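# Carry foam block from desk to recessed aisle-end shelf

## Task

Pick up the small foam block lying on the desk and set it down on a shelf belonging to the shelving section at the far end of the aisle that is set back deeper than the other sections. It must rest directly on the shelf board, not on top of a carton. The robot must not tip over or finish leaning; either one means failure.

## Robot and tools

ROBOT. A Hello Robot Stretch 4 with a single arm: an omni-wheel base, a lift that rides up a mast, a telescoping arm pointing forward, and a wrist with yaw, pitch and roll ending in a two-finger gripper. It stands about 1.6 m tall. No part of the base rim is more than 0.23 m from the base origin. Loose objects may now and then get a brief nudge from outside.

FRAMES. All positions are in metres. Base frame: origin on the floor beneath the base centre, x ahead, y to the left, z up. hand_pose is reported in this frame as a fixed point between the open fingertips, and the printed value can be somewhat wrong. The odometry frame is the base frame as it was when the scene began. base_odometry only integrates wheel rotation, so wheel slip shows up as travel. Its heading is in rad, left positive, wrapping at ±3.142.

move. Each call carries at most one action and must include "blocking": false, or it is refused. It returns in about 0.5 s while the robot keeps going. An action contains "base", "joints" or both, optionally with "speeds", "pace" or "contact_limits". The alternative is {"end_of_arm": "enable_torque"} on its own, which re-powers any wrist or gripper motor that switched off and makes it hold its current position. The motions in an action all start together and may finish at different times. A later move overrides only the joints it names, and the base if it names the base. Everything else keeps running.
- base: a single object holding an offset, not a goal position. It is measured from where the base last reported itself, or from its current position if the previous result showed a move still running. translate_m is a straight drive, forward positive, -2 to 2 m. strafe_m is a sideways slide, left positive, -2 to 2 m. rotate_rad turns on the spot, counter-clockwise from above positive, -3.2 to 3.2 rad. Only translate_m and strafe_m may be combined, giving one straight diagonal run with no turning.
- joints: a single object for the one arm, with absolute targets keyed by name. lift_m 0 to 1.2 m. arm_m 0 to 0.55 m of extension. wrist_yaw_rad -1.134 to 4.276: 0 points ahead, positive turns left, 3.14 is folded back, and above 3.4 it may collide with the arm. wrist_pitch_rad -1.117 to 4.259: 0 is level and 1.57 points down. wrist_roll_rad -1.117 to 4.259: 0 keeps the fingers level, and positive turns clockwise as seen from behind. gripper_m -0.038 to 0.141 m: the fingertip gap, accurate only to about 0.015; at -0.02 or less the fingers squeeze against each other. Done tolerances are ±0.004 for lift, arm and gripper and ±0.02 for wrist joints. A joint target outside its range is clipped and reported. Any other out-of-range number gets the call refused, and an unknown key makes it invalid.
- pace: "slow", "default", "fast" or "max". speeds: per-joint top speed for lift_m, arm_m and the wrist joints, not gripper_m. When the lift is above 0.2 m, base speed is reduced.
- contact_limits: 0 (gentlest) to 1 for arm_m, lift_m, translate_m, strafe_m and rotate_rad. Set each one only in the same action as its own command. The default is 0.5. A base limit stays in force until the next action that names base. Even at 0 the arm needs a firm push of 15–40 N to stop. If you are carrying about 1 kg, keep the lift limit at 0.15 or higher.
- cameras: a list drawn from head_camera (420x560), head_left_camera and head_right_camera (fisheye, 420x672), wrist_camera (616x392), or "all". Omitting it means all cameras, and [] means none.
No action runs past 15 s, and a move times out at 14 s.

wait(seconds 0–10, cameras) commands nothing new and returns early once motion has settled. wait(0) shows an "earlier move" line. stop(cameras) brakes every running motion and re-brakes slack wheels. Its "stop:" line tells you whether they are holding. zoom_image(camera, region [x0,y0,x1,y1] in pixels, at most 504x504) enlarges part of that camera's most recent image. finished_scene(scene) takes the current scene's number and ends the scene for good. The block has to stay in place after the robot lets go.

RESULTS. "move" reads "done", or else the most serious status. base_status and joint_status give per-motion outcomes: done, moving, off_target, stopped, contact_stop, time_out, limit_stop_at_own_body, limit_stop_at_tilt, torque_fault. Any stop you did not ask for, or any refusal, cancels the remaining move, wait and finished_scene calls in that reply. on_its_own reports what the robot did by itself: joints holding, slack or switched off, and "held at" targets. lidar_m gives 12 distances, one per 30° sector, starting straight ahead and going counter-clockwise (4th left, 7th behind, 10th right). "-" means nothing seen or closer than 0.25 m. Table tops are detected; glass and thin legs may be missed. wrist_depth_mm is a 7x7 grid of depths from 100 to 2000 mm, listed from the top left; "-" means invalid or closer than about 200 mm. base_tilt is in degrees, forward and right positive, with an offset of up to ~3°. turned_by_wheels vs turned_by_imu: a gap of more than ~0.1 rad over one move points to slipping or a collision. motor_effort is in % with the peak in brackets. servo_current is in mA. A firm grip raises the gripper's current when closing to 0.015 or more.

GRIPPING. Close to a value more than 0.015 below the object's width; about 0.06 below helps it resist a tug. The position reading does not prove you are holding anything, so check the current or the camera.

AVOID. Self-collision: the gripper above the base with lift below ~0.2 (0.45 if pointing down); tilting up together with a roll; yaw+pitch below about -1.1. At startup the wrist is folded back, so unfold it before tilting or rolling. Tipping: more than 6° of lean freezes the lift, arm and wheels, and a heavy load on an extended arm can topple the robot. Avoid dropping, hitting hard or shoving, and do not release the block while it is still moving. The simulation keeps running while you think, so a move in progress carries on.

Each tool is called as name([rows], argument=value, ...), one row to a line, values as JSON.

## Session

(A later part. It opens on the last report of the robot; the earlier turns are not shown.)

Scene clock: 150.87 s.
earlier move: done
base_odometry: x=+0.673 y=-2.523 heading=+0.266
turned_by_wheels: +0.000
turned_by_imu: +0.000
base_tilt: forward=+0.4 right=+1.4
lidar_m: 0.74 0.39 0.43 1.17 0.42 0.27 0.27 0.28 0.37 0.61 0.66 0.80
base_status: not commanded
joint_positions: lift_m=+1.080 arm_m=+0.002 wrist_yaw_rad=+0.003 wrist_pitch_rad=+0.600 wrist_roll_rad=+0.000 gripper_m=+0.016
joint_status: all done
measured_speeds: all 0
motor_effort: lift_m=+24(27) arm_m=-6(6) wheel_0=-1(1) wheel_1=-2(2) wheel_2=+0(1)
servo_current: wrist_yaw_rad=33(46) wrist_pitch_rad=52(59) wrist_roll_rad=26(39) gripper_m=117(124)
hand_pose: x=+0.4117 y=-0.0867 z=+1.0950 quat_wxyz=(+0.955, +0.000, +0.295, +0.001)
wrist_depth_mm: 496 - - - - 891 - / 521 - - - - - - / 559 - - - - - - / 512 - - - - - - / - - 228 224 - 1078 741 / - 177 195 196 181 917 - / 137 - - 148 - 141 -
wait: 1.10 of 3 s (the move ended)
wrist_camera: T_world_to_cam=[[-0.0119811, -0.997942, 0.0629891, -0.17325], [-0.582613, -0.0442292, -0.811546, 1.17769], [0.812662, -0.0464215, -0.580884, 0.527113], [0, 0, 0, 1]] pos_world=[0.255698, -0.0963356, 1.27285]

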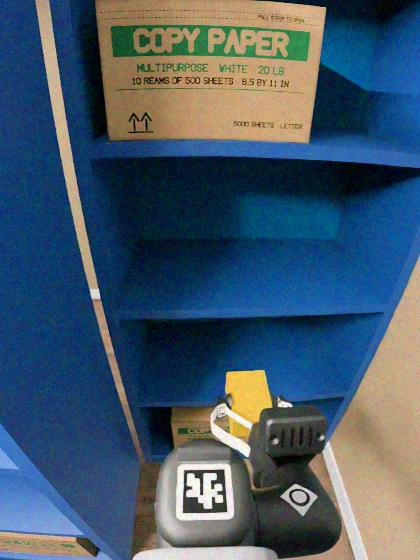

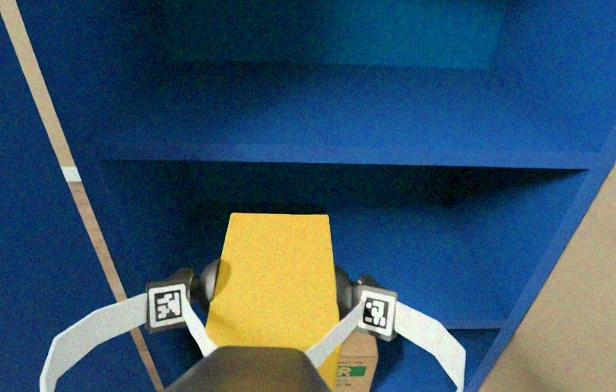

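move(joints={"arm_m": 0.52}, speeds={"arm_m": 0.25}, contact_limits={"arm_m": 0.2}, blocking=false, cameras=[])

wait(seconds=4, cameras=["wrist_camera"])

move(joints={"lift_m": 1.02}, speeds={"lift_m": 0.05}, contact_limits={"lift_m": 0.1}, blocking=false, cameras=[])

wait(seconds=3, cameras=["wrist_camera"])

move(joints={"lift_m": 1.011}, speeds={"lift_m": 0.02}, contact_limits={"lift_m": 0.0}, blocking=false, cameras=[])

wait(seconds=2, cameras=["wrist_camera"])

Scene clock: 161.53 s.
move: moving
base_odometry: x=+0.673 y=-2.523 heading=+0.266
turned_by_wheels: +0.000
turned_by_imu: -0.001
base_tilt: forward=+0.4 right=+1.3
lidar_m: 0.73 0.40 0.43 1.16 0.42 0.28 0.27 0.29 0.35 0.61 0.66 0.78
base_status: not commanded
joint_positions: lift_m=+1.080 arm_m=+0.054 wrist_yaw_rad=+0.003 wrist_pitch_rad=+0.600 wrist_roll_rad=+0.000 gripper_m=+0.016
joint_status: arm_m moving
measured_speeds: translate_m=+0.000 strafe_m=+0.000 rotate_rad=+0.000 lift_m=+0.000 arm_m=+0.198 wrist_yaw_rad=+0.000 wrist_pitch_rad=+0.000 wrist_roll_rad=+0.000
motor_effort: lift_m=+24(24) arm_m=+9(10) wheel_0=-1(1) wheel_1=-2(2) wheel_2=+1(1)
servo_current: wrist_yaw_rad=39(46) wrist_pitch_rad=46(52) wrist_roll_rad=26(33) gripper_m=111(124)
contact_limits: arm_m 0.2
hand_pose: x=+0.4636 y=-0.0867 z=+1.0950 quat_wxyz=(+0.955, +0.000, +0.295, +0.001)
wrist_depth_mm: 477 - - - - - - / 488 - - - - 878 - / 521 - - - - - - / - - - - - - - / - - 229 224 - - 699 / - 177 195 197 181 891 - / - - - 148 - 141 -

Scene clock: 164.00 s.
earlier move: done
base_odometry: x=+0.673 y=-2.523 heading=+0.266
turned_by_wheels: +0.000
turned_by_imu: -0.001
base_tilt: forward=+0.3 right=+1.4
lidar_m: 0.73 0.40 0.44 1.20 0.42 0.30 0.27 0.30 0.38 0.62 0.66 0.79
base_status: not commanded
joint_positions: lift_m=+1.080 arm_m=+0.520 wrist_yaw_rad=+0.003 wrist_pitch_rad=+0.600 wrist_roll_rad=+0.000 gripper_m=+0.016
joint_status: all done
measured_speeds: all 0
motor_effort: lift_m=+24(24) arm_m=+6(10) wheel_0=-1(1) wheel_1=-2(3) wheel_2=+1(1)
servo_current: wrist_yaw_rad=33(46) wrist_pitch_rad=33(52) wrist_roll_rad=26(33) gripper_m=124(124)
contact_limits: arm_m 0.2
hand_pose: x=+0.9290 y=-0.0867 z=+1.0950 quat_wxyz=(+0.955, +0.000, +0.295, +0.001)
wrist_depth_mm: 430 427 430 430 430 430 433 / 455 462 469 469 473 473 473 / 488 512 512 512 521 517 521 / 439 442 449 452 449 - - / 379 384 245 236 399 402 407 / 324 181 195 197 185 342 343 / 279 285 278 148 294 287 304
wait: 2.47 of 4 s (the move ended)
wrist_camera: T_world_to_cam=[[-0.0119811, -0.997942, 0.0629891, -0.167052], [-0.582613, -0.0442292, -0.811546, 1.47908], [0.812662, -0.0464215, -0.580884, 0.106723], [0, 0, 0, 1]] pos_world=[0.772998, -0.0963356, 1.27285]

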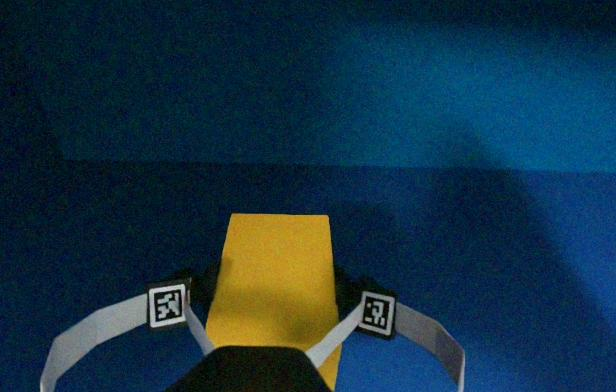

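Scene clock: 164.50 s.
move: moving
base_odometry: x=+0.673 y=-2.523 heading=+0.266
turned_by_wheels: +0.000
turned_by_imu: +0.000
base_tilt: forward=+0.4 right=+1.3
lidar_m: 0.73 0.41 0.44 1.18 0.41 0.28 0.26 0.29 0.37 0.62 0.63 0.78
base_status: not commanded
joint_positions: lift_m=+1.059 arm_m=+0.520 wrist_yaw_rad=+0.003 wrist_pitch_rad=+0.600 wrist_roll_rad=+0.000 gripper_m=+0.016
joint_status: lift_m moving
measured_speeds: translate_m=+0.000 strafe_m=+0.000 rotate_rad=+0.000 lift_m=-0.050 arm_m=+0.000 wrist_yaw_rad=+0.000 wrist_pitch_rad=+0.000 wrist_roll_rad=+0.000
motor_effort: lift_m=+13(24) arm_m=+6(7) wheel_0=-1(1) wheel_1=-2(2) wheel_2=+0(1)
servo_current: wrist_yaw_rad=33(39) wrist_pitch_rad=39(46) wrist_roll_rad=26(33) gripper_m=111(124)
contact_limits: arm_m 0.2; lift_m 0.1
hand_pose: x=+0.9290 y=-0.0867 z=+1.0744 quat_wxyz=(+0.955, +0.000, +0.295, +0.001)
wrist_depth_mm: 430 430 430 430 433 430 433 / 455 466 466 469 473 469 473 / 488 504 504 517 517 521 521 / 424 418 424 430 433 439 442 / 353 359 244 238 375 375 379 / 303 181 195 196 185 319 320 / 262 266 262 148 273 268 285

Scene clock: 165.63 s.
earlier move: done
base_odometry: x=+0.673 y=-2.523 heading=+0.266
turned_by_wheels: +0.000
turned_by_imu: +0.000
base_tilt: forward=+0.5 right=+1.4
lidar_m: 0.72 0.41 0.42 1.19 0.37 0.29 0.27 0.31 0.37 0.63 0.65 0.78
base_status: not commanded
joint_positions: lift_m=+1.020 arm_m=+0.520 wrist_yaw_rad=+0.003 wrist_pitch_rad=+0.600 wrist_roll_rad=+0.000 gripper_m=+0.016
joint_status: all done
measured_speeds: all 0
motor_effort: lift_m=+15(24) arm_m=+6(7) wheel_0=-1(1) wheel_1=-2(2) wheel_2=+1(1)
servo_current: wrist_yaw_rad=33(46) wrist_pitch_rad=39(52) wrist_roll_rad=26(33) gripper_m=124(124)
contact_limits: arm_m 0.2; lift_m 0.1
hand_pose: x=+0.9290 y=-0.0867 z=+1.0358 quat_wxyz=(+0.955, +0.000, +0.295, +0.001)
wrist_depth_mm: 433 427 427 430 430 433 433 / 455 466 466 473 473 473 473 / 439 439 445 452 462 500 496 / 359 366 370 375 379 387 392 / 298 301 245 236 312 315 317 / 253 181 195 196 183 267 268 / 215 224 179 148 230 226 239
wait: 1.13 of 3 s (the move ended)
wrist_camera: T_world_to_cam=[[-0.0119811, -0.997942, 0.0629891, -0.163323], [-0.582613, -0.0442292, -0.811546, 1.43103], [0.812662, -0.0464215, -0.580884, 0.0723347], [0, 0, 0, 1]] pos_world=[0.772998, -0.0963356, 1.21365]

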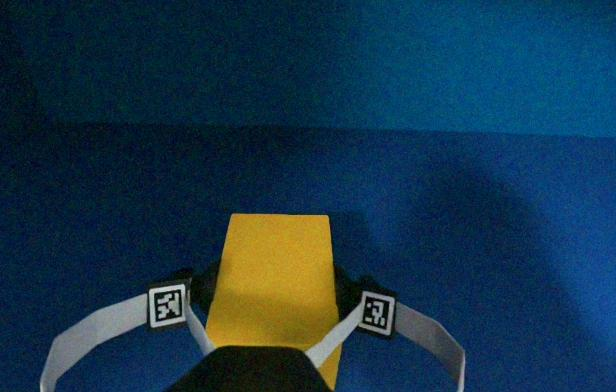

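Scene clock: 166.13 s.
move: moving
base_odometry: x=+0.673 y=-2.523 heading=+0.266
turned_by_wheels: +0.000
turned_by_imu: +0.000
base_tilt: forward=+0.3 right=+1.4
lidar_m: 0.74 0.41 0.42 1.19 0.38 0.30 0.26 0.29 0.38 0.61 0.66 0.80
base_status: not commanded
joint_positions: lift_m=+1.012 arm_m=+0.520 wrist_yaw_rad=+0.003 wrist_pitch_rad=+0.600 wrist_roll_rad=+0.000 gripper_m=+0.016
joint_status: lift_m moving
measured_speeds: translate_m=+0.000 strafe_m=+0.000 rotate_rad=+0.000 lift_m=-0.007 arm_m=+0.000 wrist_yaw_rad=+0.000 wrist_pitch_rad=+0.000 wrist_roll_rad=+0.000
motor_effort: lift_m=+14(14) arm_m=+6(7) wheel_0=-1(1) wheel_1=-2(2) wheel_2=+1(1)
servo_current: wrist_yaw_rad=33(46) wrist_pitch_rad=39(59) wrist_roll_rad=33(33) gripper_m=104(124)
contact_limits: arm_m 0.2; lift_m 0
hand_pose: x=+0.9290 y=-0.0867 z=+1.0270 quat_wxyz=(+0.955, +0.000, +0.295, +0.001)
wrist_depth_mm: 427 427 430 430 430 433 430 / 459 466 466 469 469 469 473 / 439 436 442 449 459 500 496 / 355 357 364 370 377 382 384 / 293 296 236 237 307 310 315 / 247 181 193 195 184 263 264 / 211 218 214 148 225 220 234

Scene clock: 166.43 s.
earlier move: done
base_odometry: x=+0.673 y=-2.523 heading=+0.266
turned_by_wheels: +0.000
turned_by_imu: +0.000
base_tilt: forward=+0.4 right=+1.4
lidar_m: 0.74 0.40 0.41 1.17 0.40 0.29 0.27 0.30 0.38 0.62 0.65 0.79
base_status: not commanded
joint_positions: lift_m=+1.012 arm_m=+0.520 wrist_yaw_rad=+0.003 wrist_pitch_rad=+0.600 wrist_roll_rad=+0.000 gripper_m=+0.016
joint_status: all done
measured_speeds: all 0
motor_effort: lift_m=+13(14) arm_m=+7(7) wheel_0=-1(1) wheel_1=-2(2) wheel_2=+1(1)
servo_current: wrist_yaw_rad=33(46) wrist_pitch_rad=39(59) wrist_roll_rad=33(33) gripper_m=111(124)
contact_limits: arm_m 0.2; lift_m 0
hand_pose: x=+0.9290 y=-0.0867 z=+1.0269 quat_wxyz=(+0.955, +0.000, +0.295, +0.001)
wrist_depth_mm: 430 424 430 427 433 433 433 / 462 462 466 466 473 473 473 / 436 439 442 449 462 500 496 / 355 359 368 370 375 384 387 / 293 297 237 237 307 310 314 / 248 181 194 195 183 263 264 / 211 218 215 148 225 220 234
wait: 0.30 of 2 s (the move ended)
wrist_camera: T_world_to_cam=[[-0.0119811, -0.997942, 0.0629891, -0.162762], [-0.582613, -0.0442292, -0.811546, 1.42381], [0.812662, -0.0464215, -0.580884, 0.0671648], [0, 0, 0, 1]] pos_world=[0.772998, -0.0963356, 1.20475]

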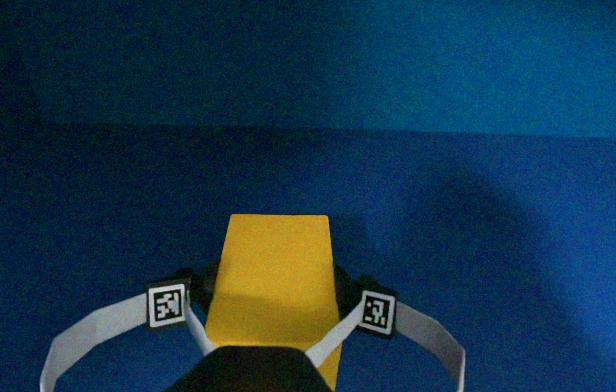

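move(joints={"gripper_m": 0.11}, blocking=false, cameras=[])

wait(seconds=3, cameras=["wrist_camera"])

move(joints={"lift_m": 1.08}, pace="slow", blocking=false, cameras=[])

wait(seconds=3, cameras=["wrist_camera"])

move(joints={"arm_m": 0.05}, blocking=false, cameras=[])

wait(seconds=4, cameras=["head_camera"])

Scene clock: 174.43 s.
move: moving
base_odometry: x=+0.673 y=-2.523 heading=+0.266
turned_by_wheels: +0.000
turned_by_imu: -0.001
base_tilt: forward=+0.4 right=+1.4
lidar_m: 0.74 0.41 0.44 1.18 0.41 0.30 0.27 0.30 0.38 0.63 0.62 0.81
base_status: not commanded
joint_positions: lift_m=+1.012 arm_m=+0.520 wrist_yaw_rad=+0.003 wrist_pitch_rad=+0.600 wrist_roll_rad=+0.000 gripper_m=+0.036
joint_status: gripper_m moving
measured_speeds: all 0
motor_effort: lift_m=+13(13) arm_m=+6(7) wheel_0=-1(1) wheel_1=-2(2) wheel_2=+1(1)
servo_current: wrist_yaw_rad=33(52) wrist_pitch_rad=46(46) wrist_roll_rad=33(33) gripper_m=59(104)
contact_limits: arm_m 0.2; lift_m 0
hand_pose: x=+0.9290 y=-0.0867 z=+1.0269 quat_wxyz=(+0.955, +0.000, +0.295, +0.001)
wrist_depth_mm: 430 424 427 430 433 433 445 / 452 462 466 469 469 473 477 / 449 445 449 496 500 500 504 / 362 366 368 375 382 387 392 / 297 300 249 232 310 314 319 / 250 184 196 198 191 266 267 / 217 220 216 183 222 229 236

Scene clock: 175.70 s.
earlier move: done
base_odometry: x=+0.673 y=-2.523 heading=+0.266
turned_by_wheels: +0.000
turned_by_imu: +0.000
base_tilt: forward=+0.3 right=+1.5
lidar_m: 0.74 0.41 0.42 1.18 0.40 0.29 0.26 0.29 0.36 0.62 0.64 0.80
base_status: not commanded
joint_positions: lift_m=+1.011 arm_m=+0.520 wrist_yaw_rad=+0.003 wrist_pitch_rad=+0.599 wrist_roll_rad=+0.000 gripper_m=+0.110
joint_status: all done
measured_speeds: all 0
motor_effort: lift_m=+14(14) arm_m=+6(7) wheel_0=-1(1) wheel_1=-2(3) wheel_2=+0(1)
servo_current: wrist_yaw_rad=33(52) wrist_pitch_rad=52(59) wrist_roll_rad=33(39) gripper_m=39(111)
contact_limits: arm_m 0.2; lift_m 0
hand_pose: x=+0.9290 y=-0.0867 z=+1.0269 quat_wxyz=(+0.955, +0.000, +0.295, +0.001)
wrist_depth_mm: 427 427 430 433 433 436 445 / 459 462 466 473 477 477 477 / 433 439 445 452 442 449 459 / 345 351 355 359 366 370 375 / 286 290 239 226 300 304 306 / 242 238 195 191 202 257 258 / 216 209 216 - 220 223 229
wait: 1.27 of 3 s (the move ended)
wrist_camera: T_world_to_cam=[[-0.0120067, -0.997942, 0.0629813, -0.162733], [-0.58232, -0.0442247, -0.811756, 1.42384], [0.812871, -0.0464218, -0.580591, 0.0666496], [0, 0, 0, 1]] pos_world=[0.772998, -0.0963356, 1.20475]

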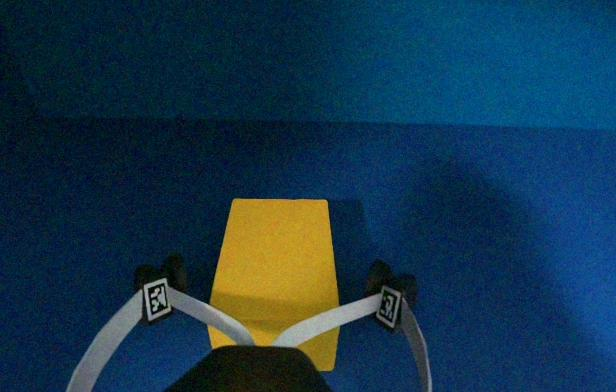

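Scene clock: 176.20 s.
move: moving
base_odometry: x=+0.673 y=-2.523 heading=+0.266
turned_by_wheels: +0.000
turned_by_imu: +0.000
base_tilt: forward=+0.3 right=+1.4
lidar_m: 0.73 0.41 0.44 1.15 0.40 0.28 0.27 0.31 0.37 0.63 0.64 0.79
base_status: not commanded
joint_positions: lift_m=+1.037 arm_m=+0.520 wrist_yaw_rad=+0.003 wrist_pitch_rad=+0.600 wrist_roll_rad=+0.000 gripper_m=+0.110
joint_status: lift_m moving
measured_speeds: translate_m=+0.000 strafe_m=+0.000 rotate_rad=+0.000 lift_m=+0.099 arm_m=+0.000 wrist_yaw_rad=+0.000 wrist_pitch_rad=+0.000 wrist_roll_rad=+0.000
motor_effort: lift_m=+25(27) arm_m=+6(7) wheel_0=-1(1) wheel_1=-2(2) wheel_2=+0(1)
servo_current: wrist_yaw_rad=39(46) wrist_pitch_rad=46(65) wrist_roll_rad=26(33) gripper_m=52(52)
contact_limits: arm_m 0.2
hand_pose: x=+0.9290 y=-0.0867 z=+1.0522 quat_wxyz=(+0.955, +0.000, +0.295, +0.001)
wrist_depth_mm: 427 424 430 433 436 436 442 / 455 466 469 477 473 477 480 / 452 492 496 500 500 508 521 / 382 384 389 397 402 407 410 / 314 319 301 260 330 332 338 / 268 257 220 220 200 282 285 / 237 230 237 - 241 251 252

Scene clock: 177.17 s.
earlier move: done
base_odometry: x=+0.673 y=-2.523 heading=+0.266
turned_by_wheels: +0.000
turned_by_imu: +0.000
base_tilt: forward=+0.3 right=+1.3
lidar_m: 0.74 0.40 0.42 1.14 0.42 0.29 0.27 0.30 0.36 0.62 0.63 0.79
base_status: not commanded
joint_positions: lift_m=+1.080 arm_m=+0.520 wrist_yaw_rad=+0.003 wrist_pitch_rad=+0.600 wrist_roll_rad=+0.000 gripper_m=+0.110
joint_status: all done
measured_speeds: all 0
motor_effort: lift_m=+24(27) arm_m=+6(7) wheel_0=-1(1) wheel_1=-2(2) wheel_2=+1(1)
servo_current: wrist_yaw_rad=33(46) wrist_pitch_rad=46(65) wrist_roll_rad=26(33) gripper_m=46(52)
contact_limits: arm_m 0.2
hand_pose: x=+0.9290 y=-0.0867 z=+1.0951 quat_wxyz=(+0.955, +0.000, +0.295, +0.001)
wrist_depth_mm: 427 427 430 430 436 436 442 / 459 462 469 473 477 477 480 / 488 508 517 517 521 525 530 / 442 442 449 455 449 - - / 382 384 389 394 402 404 407 / 324 312 271 281 200 342 343 / 287 277 294 - 293 294 306
wait: 0.97 of 3 s (the move ended)
wrist_camera: T_world_to_cam=[[-0.0119987, -0.997942, 0.0629834, -0.167031], [-0.582386, -0.0442273, -0.811708, 1.47911], [0.812824, -0.0464201, -0.580657, 0.106309], [0, 0, 0, 1]] pos_world=[0.772998, -0.0963356, 1.27285]

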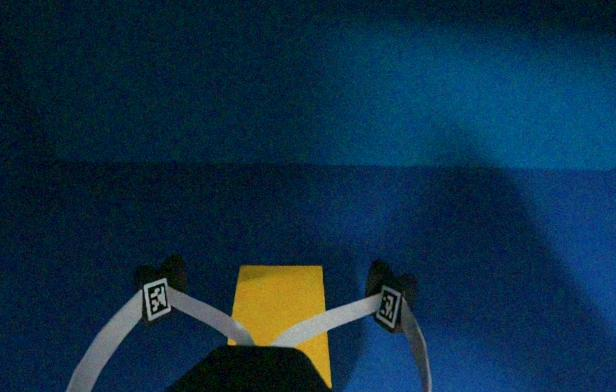

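Scene clock: 177.67 s.
move: moving
base_odometry: x=+0.673 y=-2.523 heading=+0.266
turned_by_wheels: +0.000
turned_by_imu: +0.000
base_tilt: forward=+0.4 right=+1.3
lidar_m: 0.72 0.40 0.43 1.16 0.41 0.29 0.26 0.28 0.36 0.62 0.66 0.80
base_status: not commanded
joint_positions: lift_m=+1.080 arm_m=+0.468 wrist_yaw_rad=+0.003 wrist_pitch_rad=+0.600 wrist_roll_rad=+0.000 gripper_m=+0.110
joint_status: arm_m moving
measured_speeds: translate_m=+0.000 strafe_m=+0.000 rotate_rad=+0.000 lift_m=+0.000 arm_m=-0.198 wrist_yaw_rad=+0.000 wrist_pitch_rad=+0.000 wrist_roll_rad=+0.000
motor_effort: lift_m=+24(24) arm_m=-5(10) wheel_0=-1(1) wheel_1=-2(2) wheel_2=+1(1)
servo_current: wrist_yaw_rad=33(46) wrist_pitch_rad=39(46) wrist_roll_rad=33(33) gripper_m=46(46)
hand_pose: x=+0.8771 y=-0.0867 z=+1.0951 quat_wxyz=(+0.955, +0.000, +0.295, +0.001)
wrist_depth_mm: 462 469 469 473 473 473 484 / 492 508 512 512 517 517 517 / 480 554 554 559 569 569 574 / 439 445 449 455 449 - - / 379 384 389 330 399 402 407 / 324 310 272 273 199 342 343 / 287 278 296 - 291 296 304

Scene clock: 179.63 s.
earlier move: done
base_odometry: x=+0.673 y=-2.523 heading=+0.266
turned_by_wheels: +0.000
turned_by_imu: +0.000
base_tilt: forward=+0.3 right=+1.4
lidar_m: 0.73 0.38 0.43 1.17 0.37 0.28 0.25 0.27 0.37 0.61 0.67 0.80
base_status: not commanded
joint_positions: lift_m=+1.080 arm_m=+0.050 wrist_yaw_rad=+0.003 wrist_pitch_rad=+0.600 wrist_roll_rad=+0.000 gripper_m=+0.110
joint_status: all done
measured_speeds: all 0
motor_effort: lift_m=+24(24) arm_m=-7(10) wheel_0=-1(1) wheel_1=-2(3) wheel_2=+0(1)
servo_current: wrist_yaw_rad=39(46) wrist_pitch_rad=26(52) wrist_roll_rad=26(39) gripper_m=46(52)
hand_pose: x=+0.4595 y=-0.0867 z=+1.0951 quat_wxyz=(+0.955, +0.000, +0.295, +0.001)
wrist_depth_mm: 477 - - - - - - / 484 - - - - 904 - / 521 - - - - - - / - - - - - - - / - - - - - - - / - 190 171 - 193 904 798 / - - - - - 917 -
wait: 1.97 of 4 s (the move ended)

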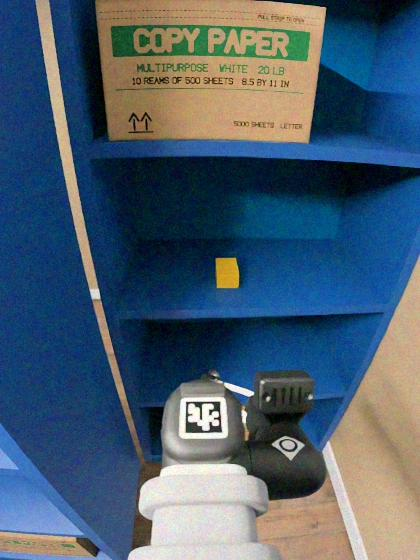

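finished_scene(scene=2)

The scene is finished: the task was done.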